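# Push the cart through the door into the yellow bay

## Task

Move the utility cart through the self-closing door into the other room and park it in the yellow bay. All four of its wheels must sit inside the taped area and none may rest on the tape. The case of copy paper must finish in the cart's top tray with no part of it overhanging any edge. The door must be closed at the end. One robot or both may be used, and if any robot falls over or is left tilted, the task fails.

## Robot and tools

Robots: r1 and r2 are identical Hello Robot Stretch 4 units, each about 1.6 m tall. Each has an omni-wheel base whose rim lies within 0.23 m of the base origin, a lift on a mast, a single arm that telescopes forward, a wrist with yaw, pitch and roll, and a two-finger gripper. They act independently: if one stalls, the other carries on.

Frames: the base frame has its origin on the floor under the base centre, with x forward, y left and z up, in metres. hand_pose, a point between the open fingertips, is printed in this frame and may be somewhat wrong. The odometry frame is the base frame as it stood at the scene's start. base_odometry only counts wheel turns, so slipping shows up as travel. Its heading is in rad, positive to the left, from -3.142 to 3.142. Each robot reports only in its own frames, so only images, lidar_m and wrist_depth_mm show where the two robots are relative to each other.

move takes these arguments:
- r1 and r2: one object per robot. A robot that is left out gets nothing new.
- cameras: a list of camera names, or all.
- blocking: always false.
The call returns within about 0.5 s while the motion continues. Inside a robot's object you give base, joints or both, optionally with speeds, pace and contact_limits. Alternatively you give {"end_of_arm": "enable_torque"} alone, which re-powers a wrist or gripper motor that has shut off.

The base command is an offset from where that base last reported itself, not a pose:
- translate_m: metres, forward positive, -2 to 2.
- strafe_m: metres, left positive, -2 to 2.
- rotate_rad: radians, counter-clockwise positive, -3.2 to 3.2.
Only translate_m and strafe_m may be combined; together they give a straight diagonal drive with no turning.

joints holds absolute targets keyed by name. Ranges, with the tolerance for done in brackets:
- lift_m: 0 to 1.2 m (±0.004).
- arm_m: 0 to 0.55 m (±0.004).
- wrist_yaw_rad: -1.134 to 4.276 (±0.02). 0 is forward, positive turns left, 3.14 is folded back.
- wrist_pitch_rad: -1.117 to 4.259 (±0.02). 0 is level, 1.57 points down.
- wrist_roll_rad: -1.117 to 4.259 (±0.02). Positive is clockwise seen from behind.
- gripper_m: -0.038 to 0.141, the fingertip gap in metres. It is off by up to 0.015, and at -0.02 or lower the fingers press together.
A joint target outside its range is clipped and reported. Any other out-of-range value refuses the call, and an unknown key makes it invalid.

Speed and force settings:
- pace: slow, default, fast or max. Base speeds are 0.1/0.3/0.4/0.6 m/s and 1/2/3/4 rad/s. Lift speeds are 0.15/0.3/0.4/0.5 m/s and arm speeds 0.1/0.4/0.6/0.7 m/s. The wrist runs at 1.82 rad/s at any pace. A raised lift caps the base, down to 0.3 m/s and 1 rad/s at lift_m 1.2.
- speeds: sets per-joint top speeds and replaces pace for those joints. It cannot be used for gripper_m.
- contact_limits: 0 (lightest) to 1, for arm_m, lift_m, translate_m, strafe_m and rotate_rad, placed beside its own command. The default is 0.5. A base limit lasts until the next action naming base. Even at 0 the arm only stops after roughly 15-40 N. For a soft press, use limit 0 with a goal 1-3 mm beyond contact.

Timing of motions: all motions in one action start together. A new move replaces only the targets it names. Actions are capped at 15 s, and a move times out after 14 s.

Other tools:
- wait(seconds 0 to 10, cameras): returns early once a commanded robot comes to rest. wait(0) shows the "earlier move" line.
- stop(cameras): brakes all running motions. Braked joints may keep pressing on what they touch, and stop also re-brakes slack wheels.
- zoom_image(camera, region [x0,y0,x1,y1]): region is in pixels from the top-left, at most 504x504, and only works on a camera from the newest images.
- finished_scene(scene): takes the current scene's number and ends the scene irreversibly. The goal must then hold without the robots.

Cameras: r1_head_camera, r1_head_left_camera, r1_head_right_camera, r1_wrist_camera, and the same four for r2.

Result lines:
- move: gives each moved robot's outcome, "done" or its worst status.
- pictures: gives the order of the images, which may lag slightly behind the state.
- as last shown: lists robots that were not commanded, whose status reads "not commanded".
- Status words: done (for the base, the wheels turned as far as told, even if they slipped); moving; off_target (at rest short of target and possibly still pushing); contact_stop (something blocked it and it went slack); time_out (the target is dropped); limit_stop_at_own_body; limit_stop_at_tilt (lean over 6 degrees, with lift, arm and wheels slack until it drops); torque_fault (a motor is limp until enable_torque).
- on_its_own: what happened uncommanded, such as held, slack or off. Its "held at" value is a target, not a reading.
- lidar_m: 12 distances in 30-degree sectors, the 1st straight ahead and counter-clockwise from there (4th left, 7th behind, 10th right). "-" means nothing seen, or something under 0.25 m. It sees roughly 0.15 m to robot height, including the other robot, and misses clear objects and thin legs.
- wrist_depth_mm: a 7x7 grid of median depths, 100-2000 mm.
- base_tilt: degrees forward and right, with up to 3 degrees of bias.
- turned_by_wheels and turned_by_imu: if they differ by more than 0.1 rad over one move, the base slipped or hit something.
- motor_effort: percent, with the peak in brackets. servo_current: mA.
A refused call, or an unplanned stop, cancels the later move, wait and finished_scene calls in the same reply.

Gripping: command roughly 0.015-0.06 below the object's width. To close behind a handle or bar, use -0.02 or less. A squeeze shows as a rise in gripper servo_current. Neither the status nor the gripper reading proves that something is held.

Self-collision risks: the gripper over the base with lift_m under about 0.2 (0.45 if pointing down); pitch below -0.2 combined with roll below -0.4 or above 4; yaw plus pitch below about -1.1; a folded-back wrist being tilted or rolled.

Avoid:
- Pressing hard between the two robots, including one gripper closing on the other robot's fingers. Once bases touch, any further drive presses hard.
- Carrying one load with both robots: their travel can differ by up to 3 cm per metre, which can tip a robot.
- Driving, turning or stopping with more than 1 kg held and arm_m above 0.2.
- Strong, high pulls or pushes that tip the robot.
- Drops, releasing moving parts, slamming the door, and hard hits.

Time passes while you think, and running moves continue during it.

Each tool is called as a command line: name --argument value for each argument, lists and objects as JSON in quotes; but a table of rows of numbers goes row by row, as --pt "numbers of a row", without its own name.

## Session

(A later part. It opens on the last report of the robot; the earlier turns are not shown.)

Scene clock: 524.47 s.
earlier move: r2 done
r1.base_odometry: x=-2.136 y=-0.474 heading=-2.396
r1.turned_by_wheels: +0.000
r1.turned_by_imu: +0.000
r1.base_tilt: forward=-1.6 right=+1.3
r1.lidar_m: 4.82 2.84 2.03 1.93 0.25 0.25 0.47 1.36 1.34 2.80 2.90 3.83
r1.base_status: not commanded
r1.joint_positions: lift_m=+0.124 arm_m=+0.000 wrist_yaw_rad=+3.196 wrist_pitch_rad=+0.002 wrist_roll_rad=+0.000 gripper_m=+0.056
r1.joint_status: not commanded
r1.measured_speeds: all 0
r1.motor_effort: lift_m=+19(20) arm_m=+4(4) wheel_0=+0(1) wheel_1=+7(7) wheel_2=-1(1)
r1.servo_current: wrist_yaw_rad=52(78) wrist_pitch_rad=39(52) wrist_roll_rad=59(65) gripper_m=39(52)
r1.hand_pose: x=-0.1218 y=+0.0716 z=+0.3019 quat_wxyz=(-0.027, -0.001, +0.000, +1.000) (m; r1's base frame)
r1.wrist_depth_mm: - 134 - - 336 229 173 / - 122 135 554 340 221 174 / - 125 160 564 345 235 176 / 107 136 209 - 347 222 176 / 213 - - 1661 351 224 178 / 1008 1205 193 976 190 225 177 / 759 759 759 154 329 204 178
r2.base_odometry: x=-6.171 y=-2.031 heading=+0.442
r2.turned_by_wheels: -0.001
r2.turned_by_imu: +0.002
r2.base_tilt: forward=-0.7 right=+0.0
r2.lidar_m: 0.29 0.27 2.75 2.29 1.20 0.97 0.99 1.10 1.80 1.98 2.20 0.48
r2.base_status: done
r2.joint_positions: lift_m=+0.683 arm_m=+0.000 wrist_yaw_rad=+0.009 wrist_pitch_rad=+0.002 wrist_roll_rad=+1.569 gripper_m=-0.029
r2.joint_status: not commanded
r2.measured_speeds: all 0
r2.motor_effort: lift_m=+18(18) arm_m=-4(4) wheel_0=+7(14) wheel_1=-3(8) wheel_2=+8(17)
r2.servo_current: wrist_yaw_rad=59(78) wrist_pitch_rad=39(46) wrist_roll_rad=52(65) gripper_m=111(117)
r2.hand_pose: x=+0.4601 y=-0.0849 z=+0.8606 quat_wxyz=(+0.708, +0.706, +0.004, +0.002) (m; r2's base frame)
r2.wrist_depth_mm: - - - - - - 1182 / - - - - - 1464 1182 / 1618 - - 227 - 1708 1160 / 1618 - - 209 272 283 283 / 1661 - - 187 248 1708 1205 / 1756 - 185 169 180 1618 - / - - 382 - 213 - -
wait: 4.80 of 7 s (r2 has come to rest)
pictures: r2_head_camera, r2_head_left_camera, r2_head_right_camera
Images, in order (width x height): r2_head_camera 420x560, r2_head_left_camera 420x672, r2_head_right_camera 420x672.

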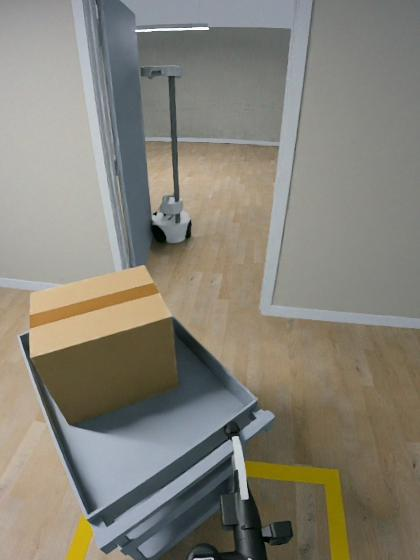

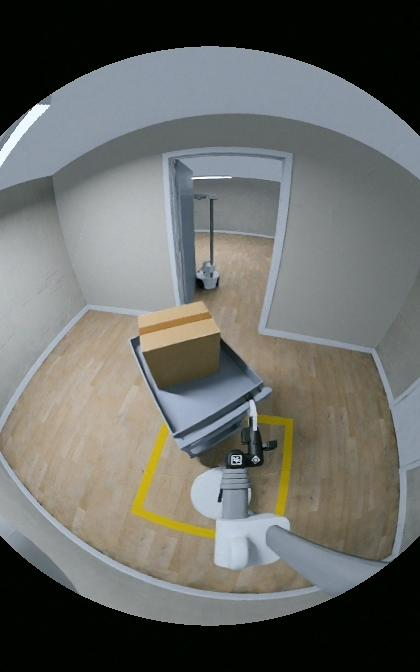

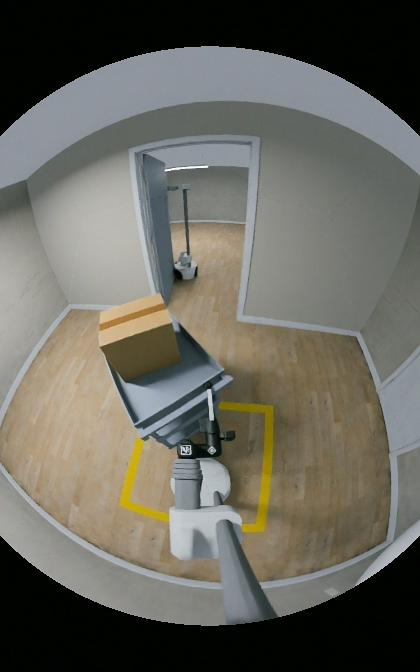

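move --blocking false --r2 '{"base":{"translate_m":-0.37,"strafe_m":-0.06},"pace":"slow"}' --cameras '[]'

wait --seconds 7 --cameras '["r2_head_camera","r2_head_left_camera","r2_head_right_camera"]'

zoom_image --camera "r2_head_right_camera" --region '[60, 300, 420, 660]'

zoom_image --camera "r2_head_left_camera" --region '[60, 300, 420, 660]'

Scene clock: 530.17 s.
move: r2 moving
r1: as last shown
r1.lidar_m: 4.81 2.85 2.02 1.93 0.25 0.25 0.43 1.37 1.35 2.81 2.91 3.85
r1.motor_effort: lift_m=+19(20) arm_m=+4(4) wheel_0=+1(1) wheel_1=+7(7) wheel_2=-1(1)
r1.servo_current: wrist_yaw_rad=39(65) wrist_pitch_rad=39(46) wrist_roll_rad=39(65) gripper_m=46(46)
r1.wrist_depth_mm: - 134 - - 336 229 173 / - 122 135 564 342 220 174 / - 124 159 559 343 233 175 / 107 135 209 - 349 223 177 / 213 - - 1661 351 224 177 / 991 1229 193 976 191 227 178 / 750 750 759 154 329 204 178
r2.base_odometry: x=-6.181 y=-2.039 heading=+0.442
r2.turned_by_wheels: +0.000
r2.turned_by_imu: +0.001
r2.base_tilt: forward=-0.7 right=+0.1
r2.lidar_m: 0.30 0.27 2.79 2.26 1.16 0.98 0.96 1.08 1.77 1.96 2.20 0.47
r2.base_status: translate_m moving; strafe_m moving
r2.joint_positions: lift_m=+0.683 arm_m=+0.000 wrist_yaw_rad=+0.009 wrist_pitch_rad=+0.002 wrist_roll_rad=+1.569 gripper_m=-0.029
r2.joint_status: not commanded
r2.measured_speeds: translate_m=-0.050 strafe_m=-0.008 rotate_rad=-0.006 lift_m=+0.000 arm_m=+0.000 wrist_yaw_rad=+0.000 wrist_pitch_rad=+0.000 wrist_roll_rad=+0.000
r2.motor_effort: lift_m=+18(18) arm_m=-4(4) wheel_0=-2(7) wheel_1=-8(8) wheel_2=+17(17)
r2.servo_current: wrist_yaw_rad=52(72) wrist_pitch_rad=39(46) wrist_roll_rad=46(46) gripper_m=111(111)
r2.hand_pose: x=+0.4601 y=-0.0849 z=+0.8606 quat_wxyz=(+0.708, +0.706, +0.004, +0.002) (m; r2's base frame)
r2.wrist_depth_mm: - - - - - - 1160 / - - - - - 1464 1182 / 1576 - - 224 - 1756 1182 / 1618 - - 208 270 282 281 / 1708 - - 187 248 1756 1205 / 1708 - 183 171 180 1537 - / - 144 387 - 213 - -
pictures: none
No camera images: "cameras" was empty.

Scene clock: 534.70 s.
earlier move: r2 done
r1.base_odometry: x=-2.136 y=-0.474 heading=-2.396
r1.turned_by_wheels: +0.000
r1.turned_by_imu: +0.000
r1.base_tilt: forward=-1.6 right=+1.2
r1.lidar_m: 4.82 2.85 2.04 1.92 0.25 0.25 0.46 1.36 1.35 2.81 2.86 3.85
r1.base_status: not commanded
r1.joint_positions: lift_m=+0.124 arm_m=+0.000 wrist_yaw_rad=+3.196 wrist_pitch_rad=+0.002 wrist_roll_rad=+0.000 gripper_m=+0.056
r1.joint_status: not commanded
r1.measured_speeds: all 0
r1.motor_effort: lift_m=+20(20) arm_m=+4(4) wheel_0=+1(1) wheel_1=+7(7) wheel_2=-1(1)
r1.servo_current: wrist_yaw_rad=59(72) wrist_pitch_rad=39(52) wrist_roll_rad=39(72) gripper_m=46(52)
r1.hand_pose: x=-0.1218 y=+0.0716 z=+0.3019 quat_wxyz=(-0.027, -0.001, +0.000, +1.000) (m; r1's base frame)
r1.wrist_depth_mm: - 134 - - 336 228 173 / - 122 134 559 338 220 174 / - 125 159 564 343 233 175 / 107 135 210 - 351 222 176 / 213 - - 1661 351 224 178 / 1008 1205 193 991 191 226 177 / 759 759 759 153 327 204 177
r2.base_odometry: x=-6.480 y=-2.244 heading=+0.441
r2.turned_by_wheels: -0.001
r2.turned_by_imu: -0.001
r2.base_tilt: forward=-0.7 right=+0.1
r2.lidar_m: 0.29 0.31 2.91 1.50 0.79 0.64 0.62 0.71 1.16 1.85 2.06 0.47
r2.base_status: done
r2.joint_positions: lift_m=+0.683 arm_m=+0.000 wrist_yaw_rad=+0.000 wrist_pitch_rad=+0.002 wrist_roll_rad=+1.569 gripper_m=-0.029
r2.joint_status: not commanded
r2.measured_speeds: all 0
r2.motor_effort: lift_m=+18(18) arm_m=-4(4) wheel_0=-7(12) wheel_1=-4(9) wheel_2=+5(17)
r2.servo_current: wrist_yaw_rad=46(72) wrist_pitch_rad=39(46) wrist_roll_rad=52(59) gripper_m=111(117)
r2.hand_pose: x=+0.4593 y=-0.0875 z=+0.8606 quat_wxyz=(+0.708, +0.706, +0.001, -0.001) (m; r2's base frame)
r2.wrist_depth_mm: - - - - - 1576 1160 / - - - - - 1576 1182 / - - - 213 224 1708 1205 / 1921 - - 200 260 276 274 / - - - 186 242 1708 544 / - - 186 171 180 768 - / - 402 394 - 215 - -
wait: 4.53 of 7 s (r2 has come to rest)
pictures: r2_head_camera, r2_head_left_camera, r2_head_right_camera
Images, in order (width x height): r2_head_camera 420x560, r2_head_left_camera 420x672, r2_head_right_camera 420x672.

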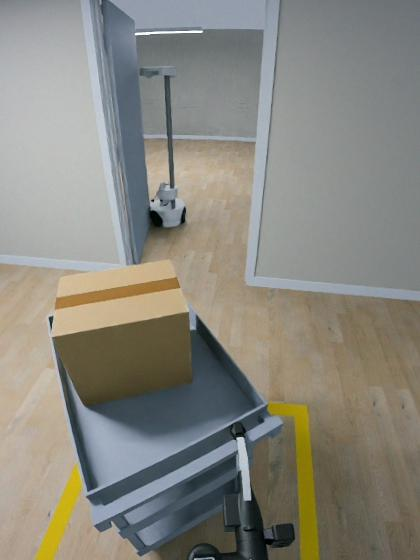

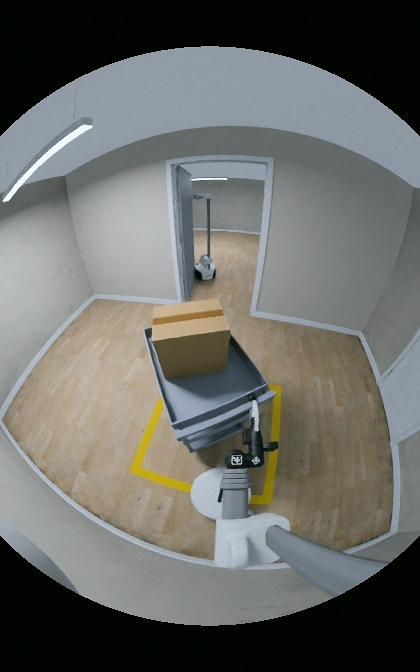

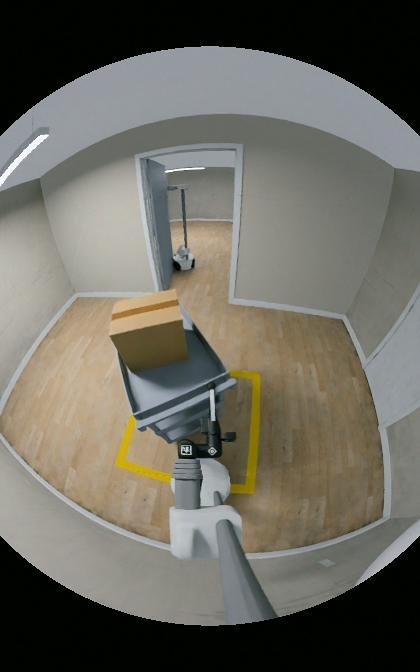

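Scaled by 1.400 from the camera's 420x672 image, which has a finer 600x960 frame.

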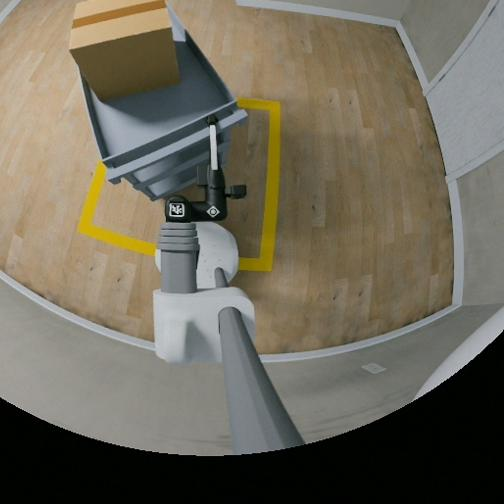

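Scaled by 1.400 from the camera's 420x672 image, which has a finer 600x960 frame.

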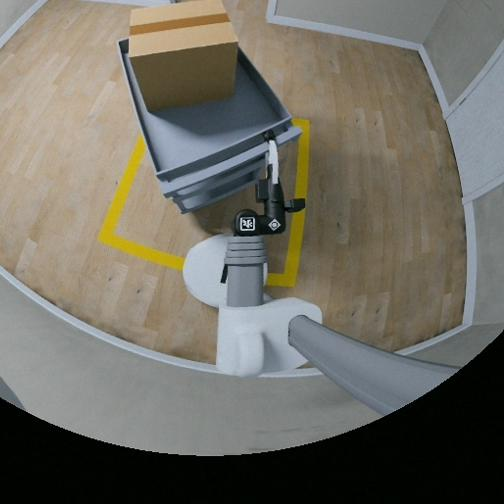

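move --blocking false --r2 '{"base":{"translate_m":-0.03,"strafe_m":-0.17},"pace":"slow"}' --cameras '[]'

wait --seconds 4 --cameras '[]'

move --blocking false --r2 '{"base":{"translate_m":-0.27,"strafe_m":-0.12},"pace":"slow"}' --cameras '[]'

wait --seconds 7 --cameras '["r2_head_camera","r2_head_left_camera","r2_head_right_camera"]'

zoom_image --camera "r2_head_right_camera" --region '[60, 300, 420, 660]'

zoom_image --camera "r2_head_left_camera" --region '[60, 300, 420, 660]'

Scene clock: 545.30 s.
move: r2 moving
r1: as last shown
r1.base_tilt: forward=-1.6 right=+1.3
r1.lidar_m: 4.83 2.85 2.03 1.94 0.25 0.25 0.47 1.38 1.32 2.79 2.87 3.84
r1.motor_effort: lift_m=+19(20) arm_m=+4(4) wheel_0=+0(1) wheel_1=+7(7) wheel_2=-1(1)
r1.servo_current: wrist_yaw_rad=46(59) wrist_pitch_rad=39(46) wrist_roll_rad=59(65) gripper_m=39(46)
r1.wrist_depth_mm: - 134 - - 334 229 172 / - 122 135 559 336 221 174 / - 125 159 559 343 234 175 / 107 135 208 - 347 223 177 / 213 - - 1708 351 225 177 / 1042 1229 193 1008 191 225 178 / 759 759 750 153 330 204 178
r2.base_odometry: x=-6.476 y=-2.256 heading=+0.442
r2.turned_by_wheels: +0.001
r2.turned_by_imu: +0.002
r2.base_tilt: forward=-0.7 right=+0.0
r2.lidar_m: 0.32 0.31 2.92 1.45 0.79 0.63 0.63 0.69 1.16 1.85 2.05 0.47
r2.base_status: translate_m moving; strafe_m moving
r2.joint_positions: lift_m=+0.683 arm_m=+0.000 wrist_yaw_rad=+0.001 wrist_pitch_rad=+0.002 wrist_roll_rad=+1.569 gripper_m=-0.029
r2.joint_status: not commanded
r2.measured_speeds: translate_m=-0.008 strafe_m=-0.051 rotate_rad=+0.005 lift_m=+0.000 arm_m=+0.000 wrist_yaw_rad=+0.030 wrist_pitch_rad=+0.000 wrist_roll_rad=+0.000
r2.motor_effort: lift_m=+18(18) arm_m=-4(4) wheel_0=+7(8) wheel_1=-8(9) wheel_2=+9(9)
r2.servo_current: wrist_yaw_rad=39(52) wrist_pitch_rad=46(46) wrist_roll_rad=52(52) gripper_m=104(111)
r2.hand_pose: x=+0.4594 y=-0.0870 z=+0.8606 quat_wxyz=(+0.708, +0.706, +0.001, +0.000) (m; r2's base frame)
r2.wrist_depth_mm: - - - - - 1618 1182 / - - - - - 1618 1205 / 1863 - - 211 220 1708 1205 / 1921 - - 200 259 273 273 / - - - 186 243 1708 539 / - - 187 173 180 - - / - 402 397 - 216 - -
pictures: none
No camera images: "cameras" was empty.

Scene clock: 547.73 s.
earlier move: r2 done
r1.base_odometry: x=-2.136 y=-0.474 heading=-2.396
r1.turned_by_wheels: +0.000
r1.turned_by_imu: +0.000
r1.base_tilt: forward=-1.6 right=+1.2
r1.lidar_m: 4.83 2.85 2.02 1.92 0.26 0.25 0.45 1.37 1.35 2.79 2.89 3.80
r1.base_status: not commanded
r1.joint_positions: lift_m=+0.124 arm_m=+0.000 wrist_yaw_rad=+3.196 wrist_pitch_rad=+0.002 wrist_roll_rad=+0.000 gripper_m=+0.056
r1.joint_status: not commanded
r1.measured_speeds: all 0
r1.motor_effort: lift_m=+20(20) arm_m=+4(4) wheel_0=+1(1) wheel_1=+7(8) wheel_2=-1(1)
r1.servo_current: wrist_yaw_rad=26(72) wrist_pitch_rad=46(52) wrist_roll_rad=52(65) gripper_m=33(46)
r1.hand_pose: x=-0.1218 y=+0.0716 z=+0.3019 quat_wxyz=(-0.027, -0.001, +0.000, +1.000) (m; r1's base frame)
r1.wrist_depth_mm: - 135 - - 336 228 173 / - 122 134 564 338 221 174 / - 125 160 564 343 234 175 / 107 135 209 - 349 223 177 / 214 - - 1708 353 224 177 / 1025 1229 194 1008 191 226 178 / 741 750 759 153 330 204 178
r2.base_odometry: x=-6.434 y=-2.410 heading=+0.442
r2.turned_by_wheels: +0.000
r2.turned_by_imu: +0.001
r2.base_tilt: forward=-0.7 right=+0.0
r2.lidar_m: 0.28 0.25 3.06 1.49 0.80 0.62 0.62 0.72 1.17 1.68 1.89 0.46
r2.base_status: done
r2.joint_positions: lift_m=+0.683 arm_m=+0.000 wrist_yaw_rad=+0.003 wrist_pitch_rad=+0.002 wrist_roll_rad=+1.569 gripper_m=-0.029
r2.joint_status: not commanded
r2.measured_speeds: all 0
r2.motor_effort: lift_m=+18(18) arm_m=-4(4) wheel_0=+8(19) wheel_1=-3(9) wheel_2=+6(16)
r2.servo_current: wrist_yaw_rad=39(98) wrist_pitch_rad=39(46) wrist_roll_rad=52(65) gripper_m=111(111)
r2.hand_pose: x=+0.4595 y=-0.0866 z=+0.8606 quat_wxyz=(+0.708, +0.706, +0.002, +0.000) (m; r2's base frame)
r2.wrist_depth_mm: - - - - - 1537 1182 / - - - - - 1576 1160 / - - - 232 232 1708 1182 / 1863 - - 215 274 287 287 / - - - 187 252 1618 1205 / - - 187 167 179 1618 508 / - - - - 210 - -
wait: 2.43 of 4 s (r2 has come to rest)
pictures: none
No camera images: "cameras" was empty.

Scene clock: 548.23 s.
move: r2 moving
r1: as last shown
r1.base_tilt: forward=-1.6 right=+1.3
r1.lidar_m: 4.82 2.84 2.03 1.91 0.25 0.25 0.45 1.39 1.35 2.82 2.91 3.87
r1.motor_effort: lift_m=+19(20) arm_m=+4(4) wheel_0=+0(1) wheel_1=+7(7) wheel_2=-1(1)
r1.servo_current: wrist_yaw_rad=46(72) wrist_pitch_rad=46(52) wrist_roll_rad=46(65) gripper_m=39(46)
r1.wrist_depth_mm: - 135 - - 338 229 173 / - 122 135 559 340 221 174 / - 125 159 559 343 233 175 / 107 135 210 - 347 224 177 / 213 - - 1708 351 224 177 / 1025 1229 194 1008 191 226 178 / 759 750 759 153 330 204 177
r2.base_odometry: x=-6.443 y=-2.420 heading=+0.443
r2.turned_by_wheels: +0.001
r2.turned_by_imu: +0.001
r2.base_tilt: forward=-0.6 right=+0.1
r2.lidar_m: 0.26 0.25 3.07 1.47 0.78 0.62 0.62 0.70 1.13 1.69 1.87 0.48
r2.base_status: translate_m moving; strafe_m moving
r2.joint_positions: lift_m=+0.683 arm_m=+0.000 wrist_yaw_rad=+0.007 wrist_pitch_rad=+0.002 wrist_roll_rad=+1.569 gripper_m=-0.029
r2.joint_status: not commanded
r2.measured_speeds: translate_m=-0.049 strafe_m=-0.021 rotate_rad=+0.001 lift_m=+0.000 arm_m=+0.000 wrist_yaw_rad=+0.012 wrist_pitch_rad=+0.000 wrist_roll_rad=+0.000
r2.motor_effort: lift_m=+18(18) arm_m=-3(4) wheel_0=+1(8) wheel_1=-7(8) wheel_2=+15(15)
r2.servo_current: wrist_yaw_rad=59(59) wrist_pitch_rad=46(46) wrist_roll_rad=46(65) gripper_m=98(111)
r2.hand_pose: x=+0.4599 y=-0.0853 z=+0.8606 quat_wxyz=(+0.708, +0.706, +0.003, +0.002) (m; r2's base frame)
r2.wrist_depth_mm: - - - - - 1576 1160 / - - - - - 1537 1182 / - - - 230 230 1708 1182 / 1921 - - 214 274 285 283 / - - - 188 251 1661 1205 / - - 187 170 179 1618 504 / - - - - 211 - -
pictures: none
No camera images: "cameras" was empty.

Scene clock: 551.90 s.
earlier move: r2 done
r1.base_odometry: x=-2.136 y=-0.474 heading=-2.396
r1.turned_by_wheels: +0.000
r1.turned_by_imu: +0.000
r1.base_tilt: forward=-1.6 right=+1.2
r1.lidar_m: 4.82 2.84 2.03 1.93 0.25 0.25 0.46 1.37 1.37 2.79 2.89 3.83
r1.base_status: not commanded
r1.joint_positions: lift_m=+0.124 arm_m=+0.000 wrist_yaw_rad=+3.196 wrist_pitch_rad=+0.002 wrist_roll_rad=+0.000 gripper_m=+0.056
r1.joint_status: not commanded
r1.measured_speeds: all 0
r1.motor_effort: lift_m=+20(20) arm_m=+4(4) wheel_0=+0(1) wheel_1=+7(7) wheel_2=-1(1)
r1.servo_current: wrist_yaw_rad=52(72) wrist_pitch_rad=39(52) wrist_roll_rad=46(78) gripper_m=46(52)
r1.hand_pose: x=-0.1218 y=+0.0716 z=+0.3019 quat_wxyz=(-0.027, -0.001, +0.000, +1.000) (m; r1's base frame)
r1.wrist_depth_mm: - 134 - - 338 229 173 / - 122 134 559 342 220 174 / - 125 159 564 345 233 175 / 107 136 209 - 349 222 177 / 213 - - 1756 351 224 178 / 1008 1255 194 1008 191 226 177 / 759 759 759 153 330 204 177
r2.base_odometry: x=-6.626 y=-2.634 heading=+0.442
r2.turned_by_wheels: -0.001
r2.turned_by_imu: -0.001
r2.base_tilt: forward=-0.7 right=+0.1
r2.lidar_m: 0.28 0.25 3.22 0.96 0.47 0.37 0.40 0.43 0.74 1.51 1.68 0.51
r2.base_status: done
r2.joint_positions: lift_m=+0.683 arm_m=+0.000 wrist_yaw_rad=+0.003 wrist_pitch_rad=+0.002 wrist_roll_rad=+1.569 gripper_m=-0.029
r2.joint_status: not commanded
r2.measured_speeds: all 0
r2.motor_effort: lift_m=+18(18) arm_m=-3(4) wheel_0=-6(11) wheel_1=-5(10) wheel_2=+5(18)
r2.servo_current: wrist_yaw_rad=52(72) wrist_pitch_rad=39(46) wrist_roll_rad=46(65) gripper_m=98(111)
r2.hand_pose: x=+0.4595 y=-0.0866 z=+0.8606 quat_wxyz=(+0.708, +0.706, +0.002, +0.000) (m; r2's base frame)
r2.wrist_depth_mm: - - - - - 1708 1160 / - - - - - 1708 1160 / - - - 234 - 1708 1205 / - - - 214 273 285 286 / - - - 190 250 1661 1205 / - - 186 168 180 1618 544 / - - - - 208 - -
wait: 3.67 of 7 s (r2 has come to rest)
pictures: r2_head_camera, r2_head_left_camera, r2_head_right_camera
Images, in order (width x height): r2_head_camera 420x560, r2_head_left_camera 420x672, r2_head_right_camera 420x672.

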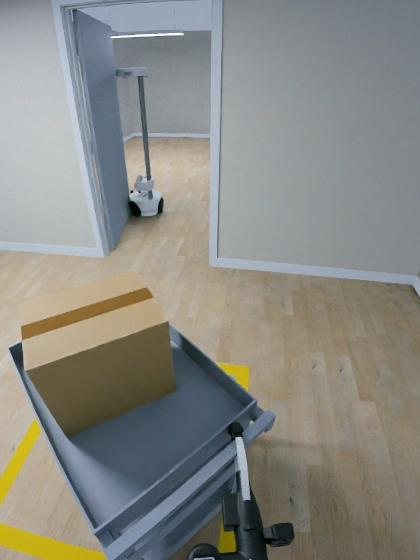

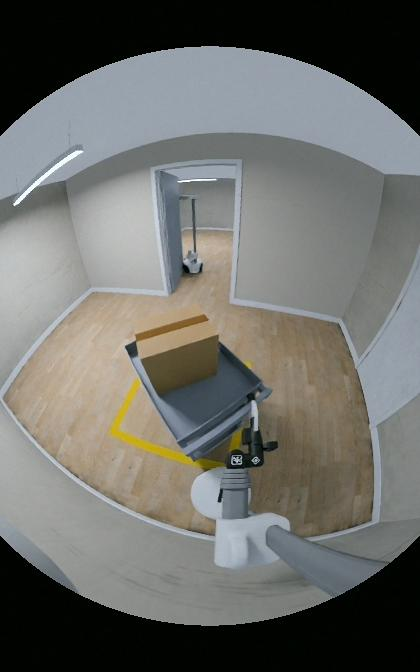

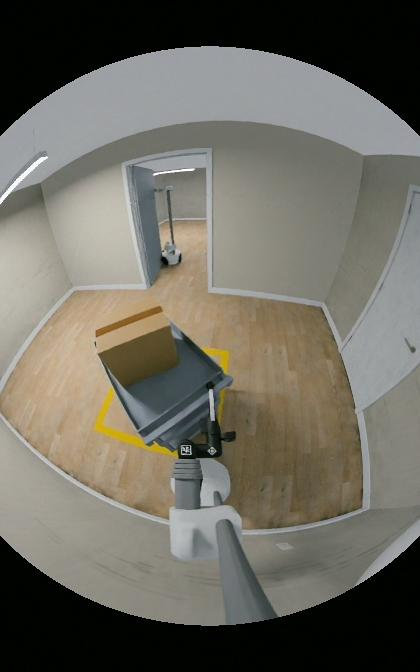

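Scaled by 1.400 from the camera's 420x672 image, which has a finer 600x960 frame.

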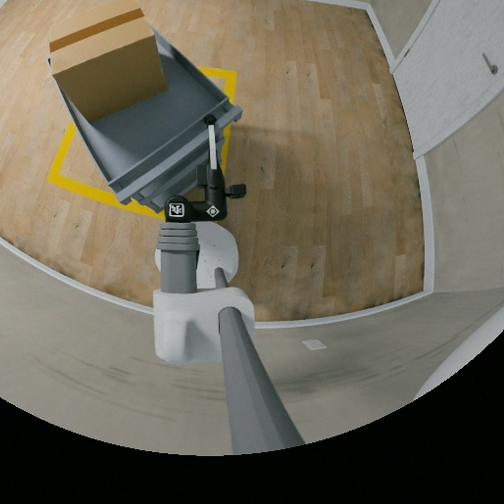

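Scaled by 1.400 from the camera's 420x672 image, which has a finer 600x960 frame.

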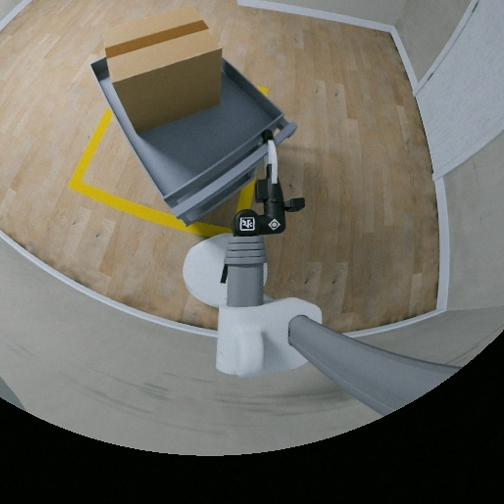

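move --blocking false --r2 '{"base":{"translate_m":0.01,"strafe_m":0.36},"pace":"slow"}' --cameras '[]'

wait --seconds 7 --cameras '["r2_head_camera","r2_head_left_camera","r2_head_right_camera"]'

zoom_image --camera "r2_head_right_camera" --region '[60, 300, 420, 660]'

zoom_image --camera "r2_head_left_camera" --region '[60, 300, 420, 660]'

Scene clock: 558.77 s.
move: r2 moving
r1: as last shown
r1.base_tilt: forward=-1.6 right=+1.3
r1.lidar_m: 4.83 2.85 2.03 1.92 0.25 0.25 0.45 1.39 1.33 2.79 2.90 3.87
r1.motor_effort: lift_m=+19(20) arm_m=+4(4) wheel_0=+0(1) wheel_1=+7(7) wheel_2=-1(1)
r1.servo_current: wrist_yaw_rad=59(59) wrist_pitch_rad=39(46) wrist_roll_rad=65(65) gripper_m=39(39)
r1.wrist_depth_mm: - 134 - - 336 229 174 / - 122 134 554 340 220 174 / - 125 159 559 343 235 175 / 107 135 209 - 349 223 176 / 213 - - 1708 351 225 178 / 1025 1229 194 991 191 226 178 / 759 750 759 153 329 204 178
r2.base_odometry: x=-6.632 y=-2.621 heading=+0.441
r2.turned_by_wheels: -0.001
r2.turned_by_imu: +0.000
r2.base_tilt: forward=-0.7 right=+0.1
r2.lidar_m: 0.28 0.25 3.22 0.92 0.49 0.39 0.38 0.45 0.72 1.55 1.70 0.49
r2.base_status: translate_m moving; strafe_m moving
r2.joint_positions: lift_m=+0.683 arm_m=+0.000 wrist_yaw_rad=-0.005 wrist_pitch_rad=+0.002 wrist_roll_rad=+1.569 gripper_m=-0.029
r2.joint_status: not commanded
r2.measured_speeds: translate_m=+0.001 strafe_m=+0.055 rotate_rad=-0.006 lift_m=+0.000 arm_m=+0.000 wrist_yaw_rad=-0.033 wrist_pitch_rad=+0.000 wrist_roll_rad=+0.000
r2.motor_effort: lift_m=+18(18) arm_m=-4(4) wheel_0=-12(14) wheel_1=+8(8) wheel_2=-1(8)
r2.servo_current: wrist_yaw_rad=52(59) wrist_pitch_rad=39(46) wrist_roll_rad=39(59) gripper_m=98(111)
r2.hand_pose: x=+0.4589 y=-0.0887 z=+0.8606 quat_wxyz=(+0.708, +0.706, -0.001, -0.002) (m; r2's base frame)
r2.wrist_depth_mm: - - - - - 1708 1182 / - - - - - 1708 1160 / - - - 237 - 1708 1182 / - - - 213 277 286 286 / - - - 190 251 1618 1205 / - - 186 161 180 1618 504 / - - - - 208 - -
pictures: none
No camera images: "cameras" was empty.

Scene clock: 563.03 s.
earlier move: r2 done
r1.base_odometry: x=-2.136 y=-0.474 heading=-2.396
r1.turned_by_wheels: +0.000
r1.turned_by_imu: +0.000
r1.base_tilt: forward=-1.6 right=+1.3
r1.lidar_m: 4.82 2.86 2.02 1.91 0.25 0.25 0.44 1.34 1.35 2.80 2.88 3.81
r1.base_status: not commanded
r1.joint_positions: lift_m=+0.124 arm_m=+0.000 wrist_yaw_rad=+3.196 wrist_pitch_rad=+0.002 wrist_roll_rad=+0.000 gripper_m=+0.056
r1.joint_status: not commanded
r1.measured_speeds: all 0
r1.motor_effort: lift_m=+20(20) arm_m=+4(4) wheel_0=+0(1) wheel_1=+7(8) wheel_2=-1(1)
r1.servo_current: wrist_yaw_rad=59(78) wrist_pitch_rad=46(52) wrist_roll_rad=59(72) gripper_m=46(52)
r1.hand_pose: x=-0.1218 y=+0.0716 z=+0.3019 quat_wxyz=(-0.027, -0.001, +0.000, +1.000) (m; r1's base frame)
r1.wrist_depth_mm: - 134 - - 338 228 173 / - 122 135 564 340 220 174 / - 125 159 564 347 232 175 / 107 135 209 - 347 224 177 / 213 - - 1708 353 225 177 / 1008 1205 193 991 191 226 178 / 750 750 759 154 329 204 177
r2.base_odometry: x=-6.771 y=-2.304 heading=+0.441
r2.turned_by_wheels: +0.000
r2.turned_by_imu: -0.003
r2.base_tilt: forward=-0.7 right=+0.1
r2.lidar_m: 0.30 0.28 2.90 0.82 0.42 0.33 0.32 0.37 0.63 1.88 2.03 0.44
r2.base_status: done
r2.joint_positions: lift_m=+0.683 arm_m=+0.000 wrist_yaw_rad=-0.011 wrist_pitch_rad=+0.002 wrist_roll_rad=+1.569 gripper_m=-0.029
r2.joint_status: not commanded
r2.measured_speeds: all 0
r2.motor_effort: lift_m=+18(18) arm_m=-3(4) wheel_0=-5(21) wheel_1=+3(8) wheel_2=-7(17)
r2.servo_current: wrist_yaw_rad=59(98) wrist_pitch_rad=33(46) wrist_roll_rad=46(59) gripper_m=98(111)
r2.hand_pose: x=+0.4583 y=-0.0907 z=+0.8606 quat_wxyz=(+0.708, +0.706, -0.003, -0.005) (m; r2's base frame)
r2.wrist_depth_mm: - - - - - 1661 1160 / - - - - - 1618 1182 / - - - 216 228 1708 1205 / - - - 202 263 274 274 / - - - 186 243 1756 1182 / - - 186 168 179 723 - / - 407 389 - 213 - -
wait: 4.27 of 7 s (r2 has come to rest)
pictures: r2_head_camera, r2_head_left_camera, r2_head_right_camera
Images, in order (width x height): r2_head_camera 420x560, r2_head_left_camera 420x672, r2_head_right_camera 420x672.

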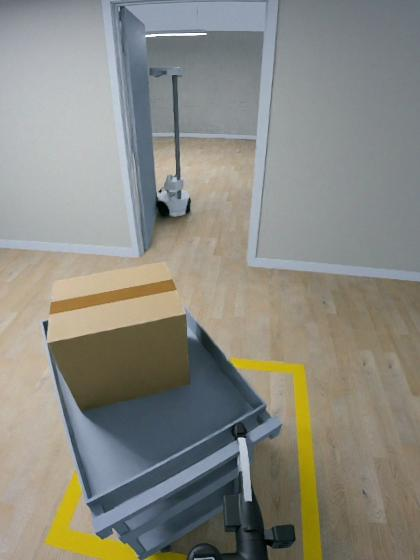

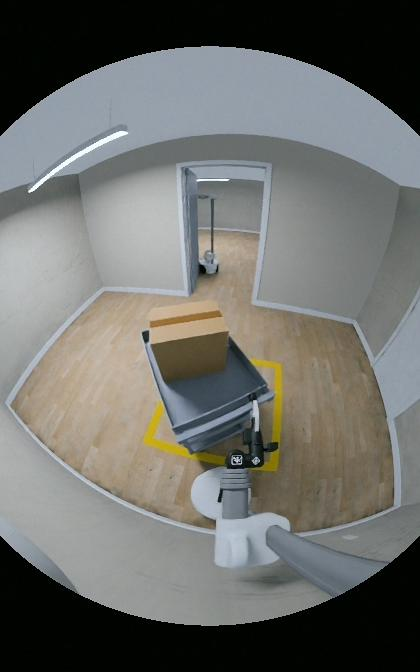

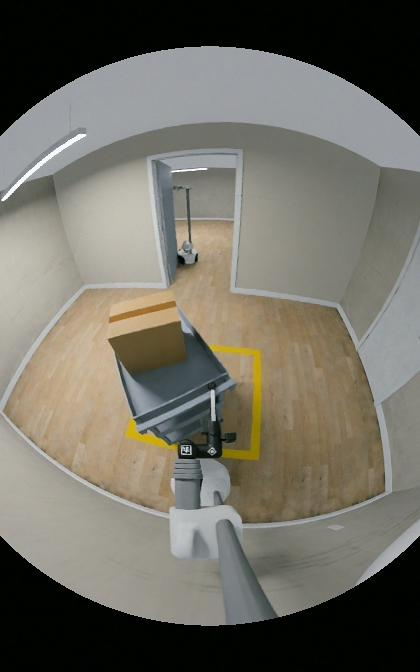

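Scaled by 1.400 from the camera's 420x672 image, which has a finer 600x960 frame.

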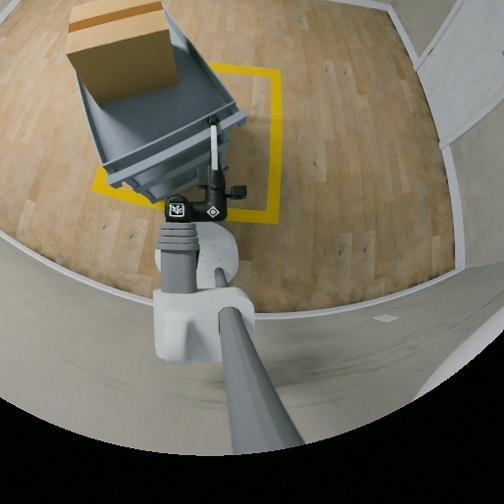

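Scaled by 1.400 from the camera's 420x672 image, which has a finer 600x960 frame.

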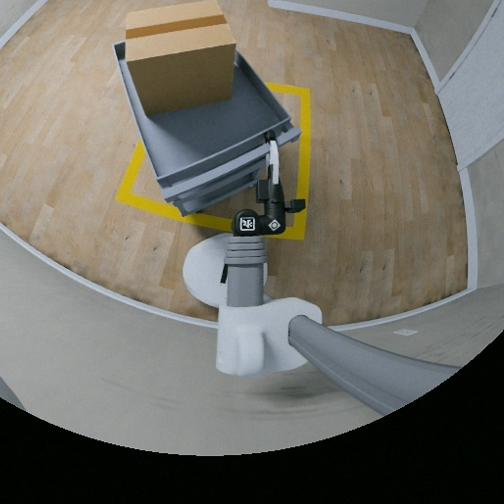

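move --blocking false --r2 '{"joints":{"gripper_m":0.14}}' --cameras '[]'

wait --seconds 3 --cameras '[]'

move --blocking false --r2 '{"joints":{"lift_m":1.0}}' --cameras '[]'

wait --seconds 4 --cameras '["r2_head_camera"]'

Scene clock: 573.87 s.
move: r2 moving
r1: as last shown
r1.base_tilt: forward=-1.6 right=+1.2
r1.lidar_m: 4.83 2.86 2.03 1.94 0.25 0.25 0.44 1.34 1.32 2.79 2.85 3.82
r1.motor_effort: lift_m=+19(20) arm_m=+4(4) wheel_0=+0(1) wheel_1=+7(7) wheel_2=-1(1)
r1.servo_current: wrist_yaw_rad=46(59) wrist_pitch_rad=39(46) wrist_roll_rad=26(65) gripper_m=39(52)
r1.wrist_depth_mm: - 134 - - 336 228 173 / - 122 135 554 338 220 174 / - 125 159 554 342 234 175 / 107 135 210 - 347 222 176 / 213 - - 1661 353 224 177 / 1008 1229 193 1008 191 226 178 / 759 759 759 153 329 204 178
r2.base_odometry: x=-6.771 y=-2.304 heading=+0.441
r2.turned_by_wheels: +0.000
r2.turned_by_imu: +0.000
r2.base_tilt: forward=-0.7 right=+0.1
r2.lidar_m: 0.32 0.26 2.88 0.81 0.39 0.33 0.33 0.38 0.59 1.87 2.05 0.48
r2.base_status: not commanded
r2.joint_positions: lift_m=+0.683 arm_m=+0.000 wrist_yaw_rad=-0.011 wrist_pitch_rad=+0.002 wrist_roll_rad=+1.569 gripper_m=-0.003
r2.joint_status: gripper_m moving
r2.measured_speeds: all 0
r2.motor_effort: lift_m=+18(18) arm_m=-3(4) wheel_0=-5(5) wheel_1=+3(4) wheel_2=-7(8)
r2.servo_current: wrist_yaw_rad=72(78) wrist_pitch_rad=39(46) wrist_roll_rad=26(59) gripper_m=65(98)
r2.hand_pose: x=+0.4583 y=-0.0907 z=+0.8606 quat_wxyz=(+0.708, +0.706, -0.003, -0.005) (m; r2's base frame)
r2.wrist_depth_mm: - - - - - 1661 1182 / - - - - - 1708 1182 / - - - 222 - 1708 1205 / - - - 206 266 278 278 / - - - 189 247 1808 1205 / - - 187 173 179 778 - / - 394 397 - - - -
pictures: none
No camera images: "cameras" was empty.

Scene clock: 575.87 s.
earlier move: r2 done
r1.base_odometry: x=-2.136 y=-0.474 heading=-2.396
r1.turned_by_wheels: +0.000
r1.turned_by_imu: +0.000
r1.base_tilt: forward=-1.6 right=+1.3
r1.lidar_m: 4.82 2.85 2.03 1.93 0.25 0.25 0.45 1.35 1.36 2.81 2.87 3.80
r1.base_status: not commanded
r1.joint_positions: lift_m=+0.124 arm_m=+0.000 wrist_yaw_rad=+3.196 wrist_pitch_rad=+0.002 wrist_roll_rad=+0.000 gripper_m=+0.056
r1.joint_status: not commanded
r1.measured_speeds: all 0
r1.motor_effort: lift_m=+19(20) arm_m=+4(4) wheel_0=+0(1) wheel_1=+7(7) wheel_2=-1(1)
r1.servo_current: wrist_yaw_rad=46(65) wrist_pitch_rad=39(52) wrist_roll_rad=26(65) gripper_m=39(52)
r1.hand_pose: x=-0.1218 y=+0.0716 z=+0.3019 quat_wxyz=(-0.027, -0.001, +0.000, +1.000) (m; r1's base frame)
r1.wrist_depth_mm: - 135 - - 336 229 173 / - 122 134 554 338 221 174 / - 125 159 564 342 234 175 / 107 136 209 - 347 224 176 / 213 - - 1708 353 224 177 / 1025 1229 193 976 191 226 178 / 750 759 750 153 329 204 178
r2.base_odometry: x=-6.771 y=-2.304 heading=+0.441
r2.turned_by_wheels: +0.000
r2.turned_by_imu: +0.000
r2.base_tilt: forward=-0.7 right=+0.1
r2.lidar_m: 0.32 0.26 2.87 0.80 0.41 0.31 0.34 0.37 0.63 1.89 2.04 0.46
r2.base_status: not commanded
r2.joint_positions: lift_m=+0.683 arm_m=+0.000 wrist_yaw_rad=-0.011 wrist_pitch_rad=+0.002 wrist_roll_rad=+1.569 gripper_m=+0.140
r2.joint_status: all done
r2.measured_speeds: all 0
r2.motor_effort: lift_m=+18(18) arm_m=-4(4) wheel_0=-5(5) wheel_1=+3(4) wheel_2=-8(8)
r2.servo_current: wrist_yaw_rad=59(85) wrist_pitch_rad=39(46) wrist_roll_rad=52(59) gripper_m=52(137)
r2.hand_pose: x=+0.4583 y=-0.0907 z=+0.8606 quat_wxyz=(+0.708, +0.706, -0.003, -0.005) (m; r2's base frame)
r2.wrist_depth_mm: - - - - - 1708 1182 / - - - - - 1708 1182 / - - - 222 - 1708 1160 / - - - 210 271 282 282 / - - - 193 249 1756 1205 / - - 191 178 185 778 - / - 421 - - 216 - -
wait: 2.00 of 3 s (r2 has come to rest)
pictures: none
No camera images: "cameras" was empty.

Scene clock: 576.37 s.
move: r2 moving
r1: as last shown
r1.lidar_m: 4.81 2.85 2.03 1.93 0.25 0.25 0.43 1.37 1.34 2.80 2.88 3.82
r1.motor_effort: lift_m=+19(20) arm_m=+4(4) wheel_0=+1(1) wheel_1=+7(7) wheel_2=-1(1)
r1.servo_current: wrist_yaw_rad=46(65) wrist_pitch_rad=46(52) wrist_roll_rad=46(65) gripper_m=39(46)
r1.wrist_depth_mm: - 134 - - 336 228 173 / - 122 135 554 340 220 174 / - 125 159 559 345 233 175 / 107 135 209 - 347 224 176 / 213 - - 1661 349 226 177 / 991 1229 194 976 191 225 178 / 750 750 750 154 330 204 178
r2.base_odometry: x=-6.771 y=-2.304 heading=+0.441
r2.turned_by_wheels: +0.000
r2.turned_by_imu: +0.000
r2.base_tilt: forward=-0.7 right=+0.0
r2.lidar_m: 0.31 0.30 2.87 0.83 0.42 0.34 0.33 0.37 0.62 1.88 2.06 0.48
r2.base_status: not commanded
r2.joint_positions: lift_m=+0.721 arm_m=+0.000 wrist_yaw_rad=-0.009 wrist_pitch_rad=+0.004 wrist_roll_rad=+1.569 gripper_m=+0.140
r2.joint_status: lift_m moving
r2.measured_speeds: translate_m=+0.003 strafe_m=+0.002 rotate_rad=+0.000 lift_m=+0.152 arm_m=+0.000 wrist_yaw_rad=+0.000 wrist_pitch_rad=+0.000 wrist_roll_rad=+0.000
r2.motor_effort: lift_m=+23(25) arm_m=-1(4) wheel_0=-4(5) wheel_1=+2(3) wheel_2=-6(8)
r2.servo_current: wrist_yaw_rad=59(78) wrist_pitch_rad=39(46) wrist_roll_rad=39(59) gripper_m=46(59)
r2.hand_pose: x=+0.4585 y=-0.0900 z=+0.8979 quat_wxyz=(+0.708, +0.706, -0.002, -0.004) (m; r2's base frame)
r2.wrist_depth_mm: - - - - - 1708 1205 / - - - - - 1756 1205 / - - - - 224 1618 1229 / - - - - 260 281 285 / - - - - 246 1464 1229 / - - - 609 178 196 - / - 407 410 - 209 219 -
pictures: none
No camera images: "cameras" was empty.

Scene clock: 577.47 s.
earlier move: r2 contact_stop
r1.base_odometry: x=-2.136 y=-0.474 heading=-2.396
r1.turned_by_wheels: +0.000
r1.turned_by_imu: +0.000
r1.base_tilt: forward=-1.6 right=+1.3
r1.lidar_m: 4.82 2.86 2.02 1.92 0.25 0.25 0.43 1.37 1.35 2.79 2.90 3.79
r1.base_status: not commanded
r1.joint_positions: lift_m=+0.124 arm_m=+0.000 wrist_yaw_rad=+3.196 wrist_pitch_rad=+0.002 wrist_roll_rad=+0.000 gripper_m=+0.056
r1.joint_status: not commanded
r1.measured_speeds: all 0
r1.motor_effort: lift_m=+19(20) arm_m=+3(4) wheel_0=+0(1) wheel_1=+7(8) wheel_2=-1(1)
r1.servo_current: wrist_yaw_rad=46(72) wrist_pitch_rad=46(52) wrist_roll_rad=39(65) gripper_m=46(52)
r1.hand_pose: x=-0.1218 y=+0.0716 z=+0.3019 quat_wxyz=(-0.027, -0.001, +0.000, +1.000) (m; r1's base frame)
r1.wrist_depth_mm: - 134 - - 336 229 173 / - 122 134 564 338 220 174 / - 125 159 564 343 233 175 / 107 135 208 - 347 223 176 / 213 - - 1661 351 224 177 / 991 1205 193 976 191 226 178 / 750 759 759 153 329 205 178
r2.base_odometry: x=-6.771 y=-2.304 heading=+0.442
r2.turned_by_wheels: +0.000
r2.turned_by_imu: -0.001
r2.base_tilt: forward=-0.7 right=+0.1
r2.lidar_m: 0.32 0.30 2.89 0.82 0.40 0.34 0.34 0.38 0.64 1.88 2.04 0.49
r2.base_status: not commanded
r2.joint_positions: lift_m=+0.748 arm_m=+0.000 wrist_yaw_rad=-0.002 wrist_pitch_rad=+0.015 wrist_roll_rad=+1.568 gripper_m=+0.140
r2.joint_status: lift_m contact_stop (moved +0.065 of +0.317)
r2.measured_speeds: all 0
r2.on_its_own: lift_m is slack since a contact_stop (your +1.000 is given up)
r2.motor_effort: lift_m=+19(39) arm_m=+5(5) wheel_0=-2(5) wheel_1=-1(3) wheel_2=-2(8)
r2.servo_current: wrist_yaw_rad=52(78) wrist_pitch_rad=78(267) wrist_roll_rad=46(59) gripper_m=52(59)
r2.hand_pose: x=+0.4590 y=-0.0880 z=+0.9222 quat_wxyz=(+0.708, +0.706, +0.004, -0.006) (m; r2's base frame)
r2.wrist_depth_mm: - - - - - 1708 1255 / - - - - - 1756 1255 / - - - - - 1661 1255 / - - - - 245 306 310 / - - - - 221 287 1281 / - - - - 195 195 - / - - 415 - 186 186 -
wait: 1.10 of 4 s (r2 has come to rest)
pictures: r2_head_camera
Images, in order (width x height): r2_head_camera 420x560.

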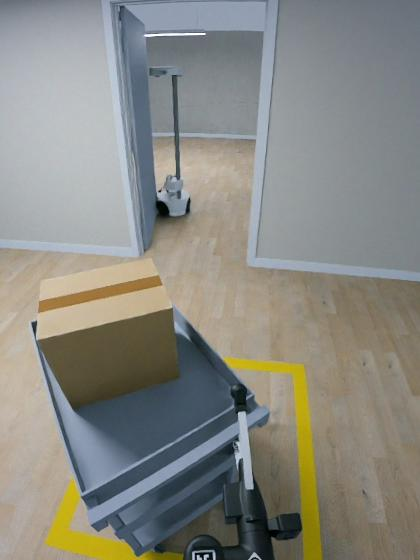

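move --blocking false --r2 '{"joints":{"lift_m":0.69}}' --cameras '[]'

wait --seconds 3 --cameras '[]'

move --blocking false --r2 '{"base":{"translate_m":-0.08},"pace":"slow"}' --cameras '[]'

wait --seconds 3 --cameras '["r2_head_camera","r2_wrist_camera"]'

Scene clock: 585.83 s.
move: r2 moving
r1: as last shown
r1.lidar_m: 4.81 2.85 2.03 1.91 0.25 0.25 0.44 1.34 1.34 2.82 2.89 3.84
r1.motor_effort: lift_m=+19(20) arm_m=+4(4) wheel_0=+1(1) wheel_1=+7(7) wheel_2=-1(1)
r1.servo_current: wrist_yaw_rad=39(59) wrist_pitch_rad=46(46) wrist_roll_rad=59(59) gripper_m=46(46)
r1.wrist_depth_mm: - 134 - - 336 228 173 / - 122 134 554 340 220 174 / - 125 160 559 343 232 175 / 107 135 208 - 349 223 177 / 214 - - 1661 353 224 177 / 1008 1205 194 976 191 225 178 / 759 759 750 153 329 204 178
r2.base_odometry: x=-6.771 y=-2.304 heading=+0.442
r2.turned_by_wheels: +0.000
r2.turned_by_imu: +0.000
r2.base_tilt: forward=-0.7 right=+0.1
r2.lidar_m: 0.33 0.29 2.89 0.81 0.41 0.33 0.34 0.40 0.60 1.85 2.03 0.48
r2.base_status: not commanded
r2.joint_positions: lift_m=+0.712 arm_m=+0.000 wrist_yaw_rad=-0.002 wrist_pitch_rad=+0.009 wrist_roll_rad=+1.568 gripper_m=+0.140
r2.joint_status: lift_m moving
r2.measured_speeds: translate_m=+0.000 strafe_m=+0.000 rotate_rad=+0.000 lift_m=-0.119 arm_m=+0.000 wrist_yaw_rad=+0.000 wrist_pitch_rad=+0.000 wrist_roll_rad=+0.000
r2.motor_effort: lift_m=+13(17) arm_m=+5(5) wheel_0=-1(2) wheel_1=-1(1) wheel_2=-2(2)
r2.servo_current: wrist_yaw_rad=46(52) wrist_pitch_rad=52(78) wrist_roll_rad=39(59) gripper_m=46(52)
r2.hand_pose: x=+0.4590 y=-0.0880 z=+0.8873 quat_wxyz=(+0.708, +0.706, +0.002, -0.004) (m; r2's base frame)
r2.wrist_depth_mm: - - - - - 1756 1205 / - - - - - 1756 1205 / - - - - - 1756 1229 / - - - - 268 309 307 / - - - - 273 1464 1255 / - - - 217 200 202 - / - - 415 - 236 - -
pictures: none
No camera images: "cameras" was empty.

Scene clock: 586.50 s.
earlier move: r2 done
r1.base_odometry: x=-2.136 y=-0.474 heading=-2.396
r1.turned_by_wheels: +0.000
r1.turned_by_imu: +0.000
r1.base_tilt: forward=-1.6 right=+1.3
r1.lidar_m: 4.82 2.88 2.03 1.92 0.25 0.25 0.46 1.36 1.33 2.80 2.90 3.81
r1.base_status: not commanded
r1.joint_positions: lift_m=+0.124 arm_m=+0.000 wrist_yaw_rad=+3.196 wrist_pitch_rad=+0.002 wrist_roll_rad=+0.000 gripper_m=+0.056
r1.joint_status: not commanded
r1.measured_speeds: all 0
r1.motor_effort: lift_m=+19(20) arm_m=+4(4) wheel_0=+1(1) wheel_1=+7(7) wheel_2=-1(1)
r1.servo_current: wrist_yaw_rad=26(72) wrist_pitch_rad=39(52) wrist_roll_rad=52(72) gripper_m=46(46)
r1.hand_pose: x=-0.1218 y=+0.0716 z=+0.3019 quat_wxyz=(-0.027, -0.001, +0.000, +1.000) (m; r1's base frame)
r1.wrist_depth_mm: - 134 - - 334 227 173 / - 122 134 559 340 220 174 / - 125 159 559 343 234 175 / 107 135 209 - 349 223 176 / 213 - - 1661 349 225 178 / 991 1205 194 991 191 225 178 / 759 759 759 153 329 204 178
r2.base_odometry: x=-6.771 y=-2.304 heading=+0.442
r2.turned_by_wheels: +0.000
r2.turned_by_imu: +0.000
r2.base_tilt: forward=-0.7 right=+0.1
r2.lidar_m: 0.33 0.29 2.88 0.85 0.41 0.33 0.32 0.38 0.62 1.88 2.02 0.48
r2.base_status: not commanded
r2.joint_positions: lift_m=+0.690 arm_m=+0.000 wrist_yaw_rad=-0.002 wrist_pitch_rad=+0.009 wrist_roll_rad=+1.568 gripper_m=+0.140
r2.joint_status: all done
r2.measured_speeds: all 0
r2.motor_effort: lift_m=+14(17) arm_m=+5(5) wheel_0=-2(2) wheel_1=-1(1) wheel_2=-2(2)
r2.servo_current: wrist_yaw_rad=52(65) wrist_pitch_rad=52(78) wrist_roll_rad=39(59) gripper_m=46(52)
r2.hand_pose: x=+0.4590 y=-0.0880 z=+0.8660 quat_wxyz=(+0.708, +0.706, +0.002, -0.004) (m; r2's base frame)
r2.wrist_depth_mm: - - - - - 1661 1160 / - - - - - 1708 1182 / - - - - - 1708 1182 / - - - 253 291 306 306 / - - - 220 278 1499 504 / - - - 197 211 189 - / - - 535 - 241 788 -
wait: 0.67 of 3 s (r2 has come to rest)
pictures: none
No camera images: "cameras" was empty.

Scene clock: 587.00 s.
move: r2 moving
r1: as last shown
r1.lidar_m: 4.81 2.85 2.02 1.92 0.25 0.25 0.43 1.37 1.34 2.79 2.90 3.85
r1.servo_current: wrist_yaw_rad=52(65) wrist_pitch_rad=46(52) wrist_roll_rad=52(65) gripper_m=46(46)
r1.wrist_depth_mm: - 135 - - 336 228 173 / - 122 135 554 340 220 174 / - 125 159 554 343 233 175 / 107 136 210 - 349 223 177 / 213 - - 1661 351 225 178 / 1025 1229 193 991 191 225 178 / 750 750 759 153 330 205 178
r2.base_odometry: x=-6.782 y=-2.309 heading=+0.441
r2.turned_by_wheels: +0.000
r2.turned_by_imu: +0.000
r2.base_tilt: forward=-0.7 right=+0.1
r2.lidar_m: 0.36 0.32 2.89 0.79 0.39 0.31 0.31 0.35 0.58 1.87 2.05 0.49
r2.base_status: translate_m moving
r2.joint_positions: lift_m=+0.690 arm_m=+0.000 wrist_yaw_rad=-0.002 wrist_pitch_rad=+0.009 wrist_roll_rad=+1.568 gripper_m=+0.140
r2.joint_status: not commanded
r2.measured_speeds: translate_m=-0.048 strafe_m=+0.000 rotate_rad=+0.001 lift_m=+0.000 arm_m=+0.000 wrist_yaw_rad=+0.000 wrist_pitch_rad=+0.000 wrist_roll_rad=+0.000
r2.motor_effort: lift_m=+14(14) arm_m=+5(5) wheel_0=-5(8) wheel_1=-5(7) wheel_2=+8(10)
r2.servo_current: wrist_yaw_rad=52(52) wrist_pitch_rad=52(59) wrist_roll_rad=52(59) gripper_m=46(52)
r2.hand_pose: x=+0.4590 y=-0.0880 z=+0.8660 quat_wxyz=(+0.708, +0.706, +0.002, -0.004) (m; r2's base frame)
r2.wrist_depth_mm: - - - - - 1661 1182 / - - - - - 1661 1182 / - - - - - 1708 1205 / - - - 253 307 317 319 / - - - 231 286 1499 496 / - - - 207 258 189 - / - - 427 - 250 798 -
pictures: none
No camera images: "cameras" was empty.

Scene clock: 588.57 s.
earlier move: r2 done
r1.base_odometry: x=-2.136 y=-0.474 heading=-2.396
r1.turned_by_wheels: +0.000
r1.turned_by_imu: +0.000
r1.base_tilt: forward=-1.6 right=+1.3
r1.lidar_m: 4.82 2.84 2.01 1.92 0.25 0.25 0.44 1.38 1.33 2.80 2.89 3.83
r1.base_status: not commanded
r1.joint_positions: lift_m=+0.124 arm_m=+0.000 wrist_yaw_rad=+3.196 wrist_pitch_rad=+0.002 wrist_roll_rad=+0.000 gripper_m=+0.056
r1.joint_status: not commanded
r1.measured_speeds: all 0
r1.motor_effort: lift_m=+19(20) arm_m=+4(4) wheel_0=+0(1) wheel_1=+7(7) wheel_2=-1(1)
r1.servo_current: wrist_yaw_rad=39(65) wrist_pitch_rad=46(52) wrist_roll_rad=46(65) gripper_m=46(46)
r1.hand_pose: x=-0.1218 y=+0.0716 z=+0.3019 quat_wxyz=(-0.027, -0.001, +0.000, +1.000) (m; r1's base frame)
r1.wrist_depth_mm: - 135 - - 334 229 173 / - 122 134 559 338 220 174 / - 125 160 559 343 233 175 / 107 135 210 - 347 223 176 / 213 - - 1661 349 225 177 / 1025 1205 194 991 191 226 177 / 750 759 759 153 329 204 178
r2.base_odometry: x=-6.843 y=-2.338 heading=+0.441
r2.turned_by_wheels: +0.000
r2.turned_by_imu: +0.000
r2.base_tilt: forward=-0.7 right=+0.1
r2.lidar_m: 0.40 0.37 2.89 0.63 0.33 0.25 0.25 0.28 0.49 1.84 2.04 0.59
r2.base_status: done
r2.joint_positions: lift_m=+0.690 arm_m=+0.000 wrist_yaw_rad=-0.002 wrist_pitch_rad=+0.009 wrist_roll_rad=+1.568 gripper_m=+0.140
r2.joint_status: not commanded
r2.measured_speeds: all 0
r2.motor_effort: lift_m=+14(14) arm_m=+5(5) wheel_0=-3(9) wheel_1=-5(8) wheel_2=+6(10)
r2.servo_current: wrist_yaw_rad=46(59) wrist_pitch_rad=52(59) wrist_roll_rad=52(59) gripper_m=52(59)
r2.hand_pose: x=+0.4590 y=-0.0880 z=+0.8660 quat_wxyz=(+0.708, +0.706, +0.002, -0.004) (m; r2's base frame)
r2.wrist_depth_mm: - - - - - 1661 1160 / - - - - - 1708 1205 / - - - - - 1708 1182 / - - - 329 379 387 389 / - - - 349 355 1576 544 / - - 691 264 213 189 - / - - 488 - - 854 -
wait: 1.57 of 3 s (r2 has come to rest)
pictures: r2_head_camera, r2_wrist_camera
Images, in order (width x height): r2_head_camera 420x560, r2_wrist_camera 616x392.

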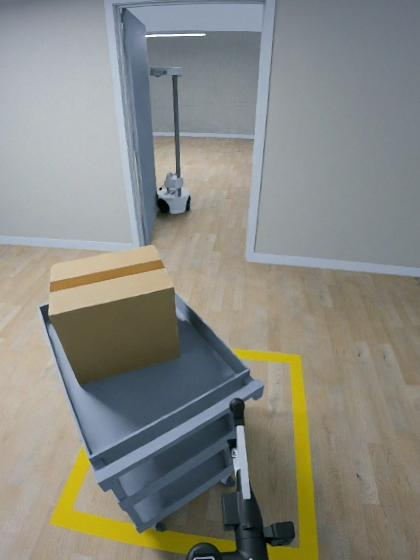

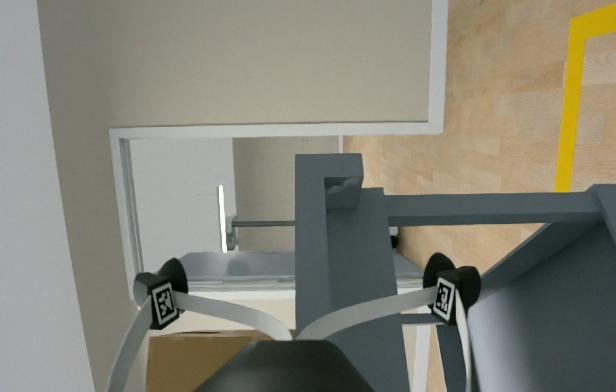

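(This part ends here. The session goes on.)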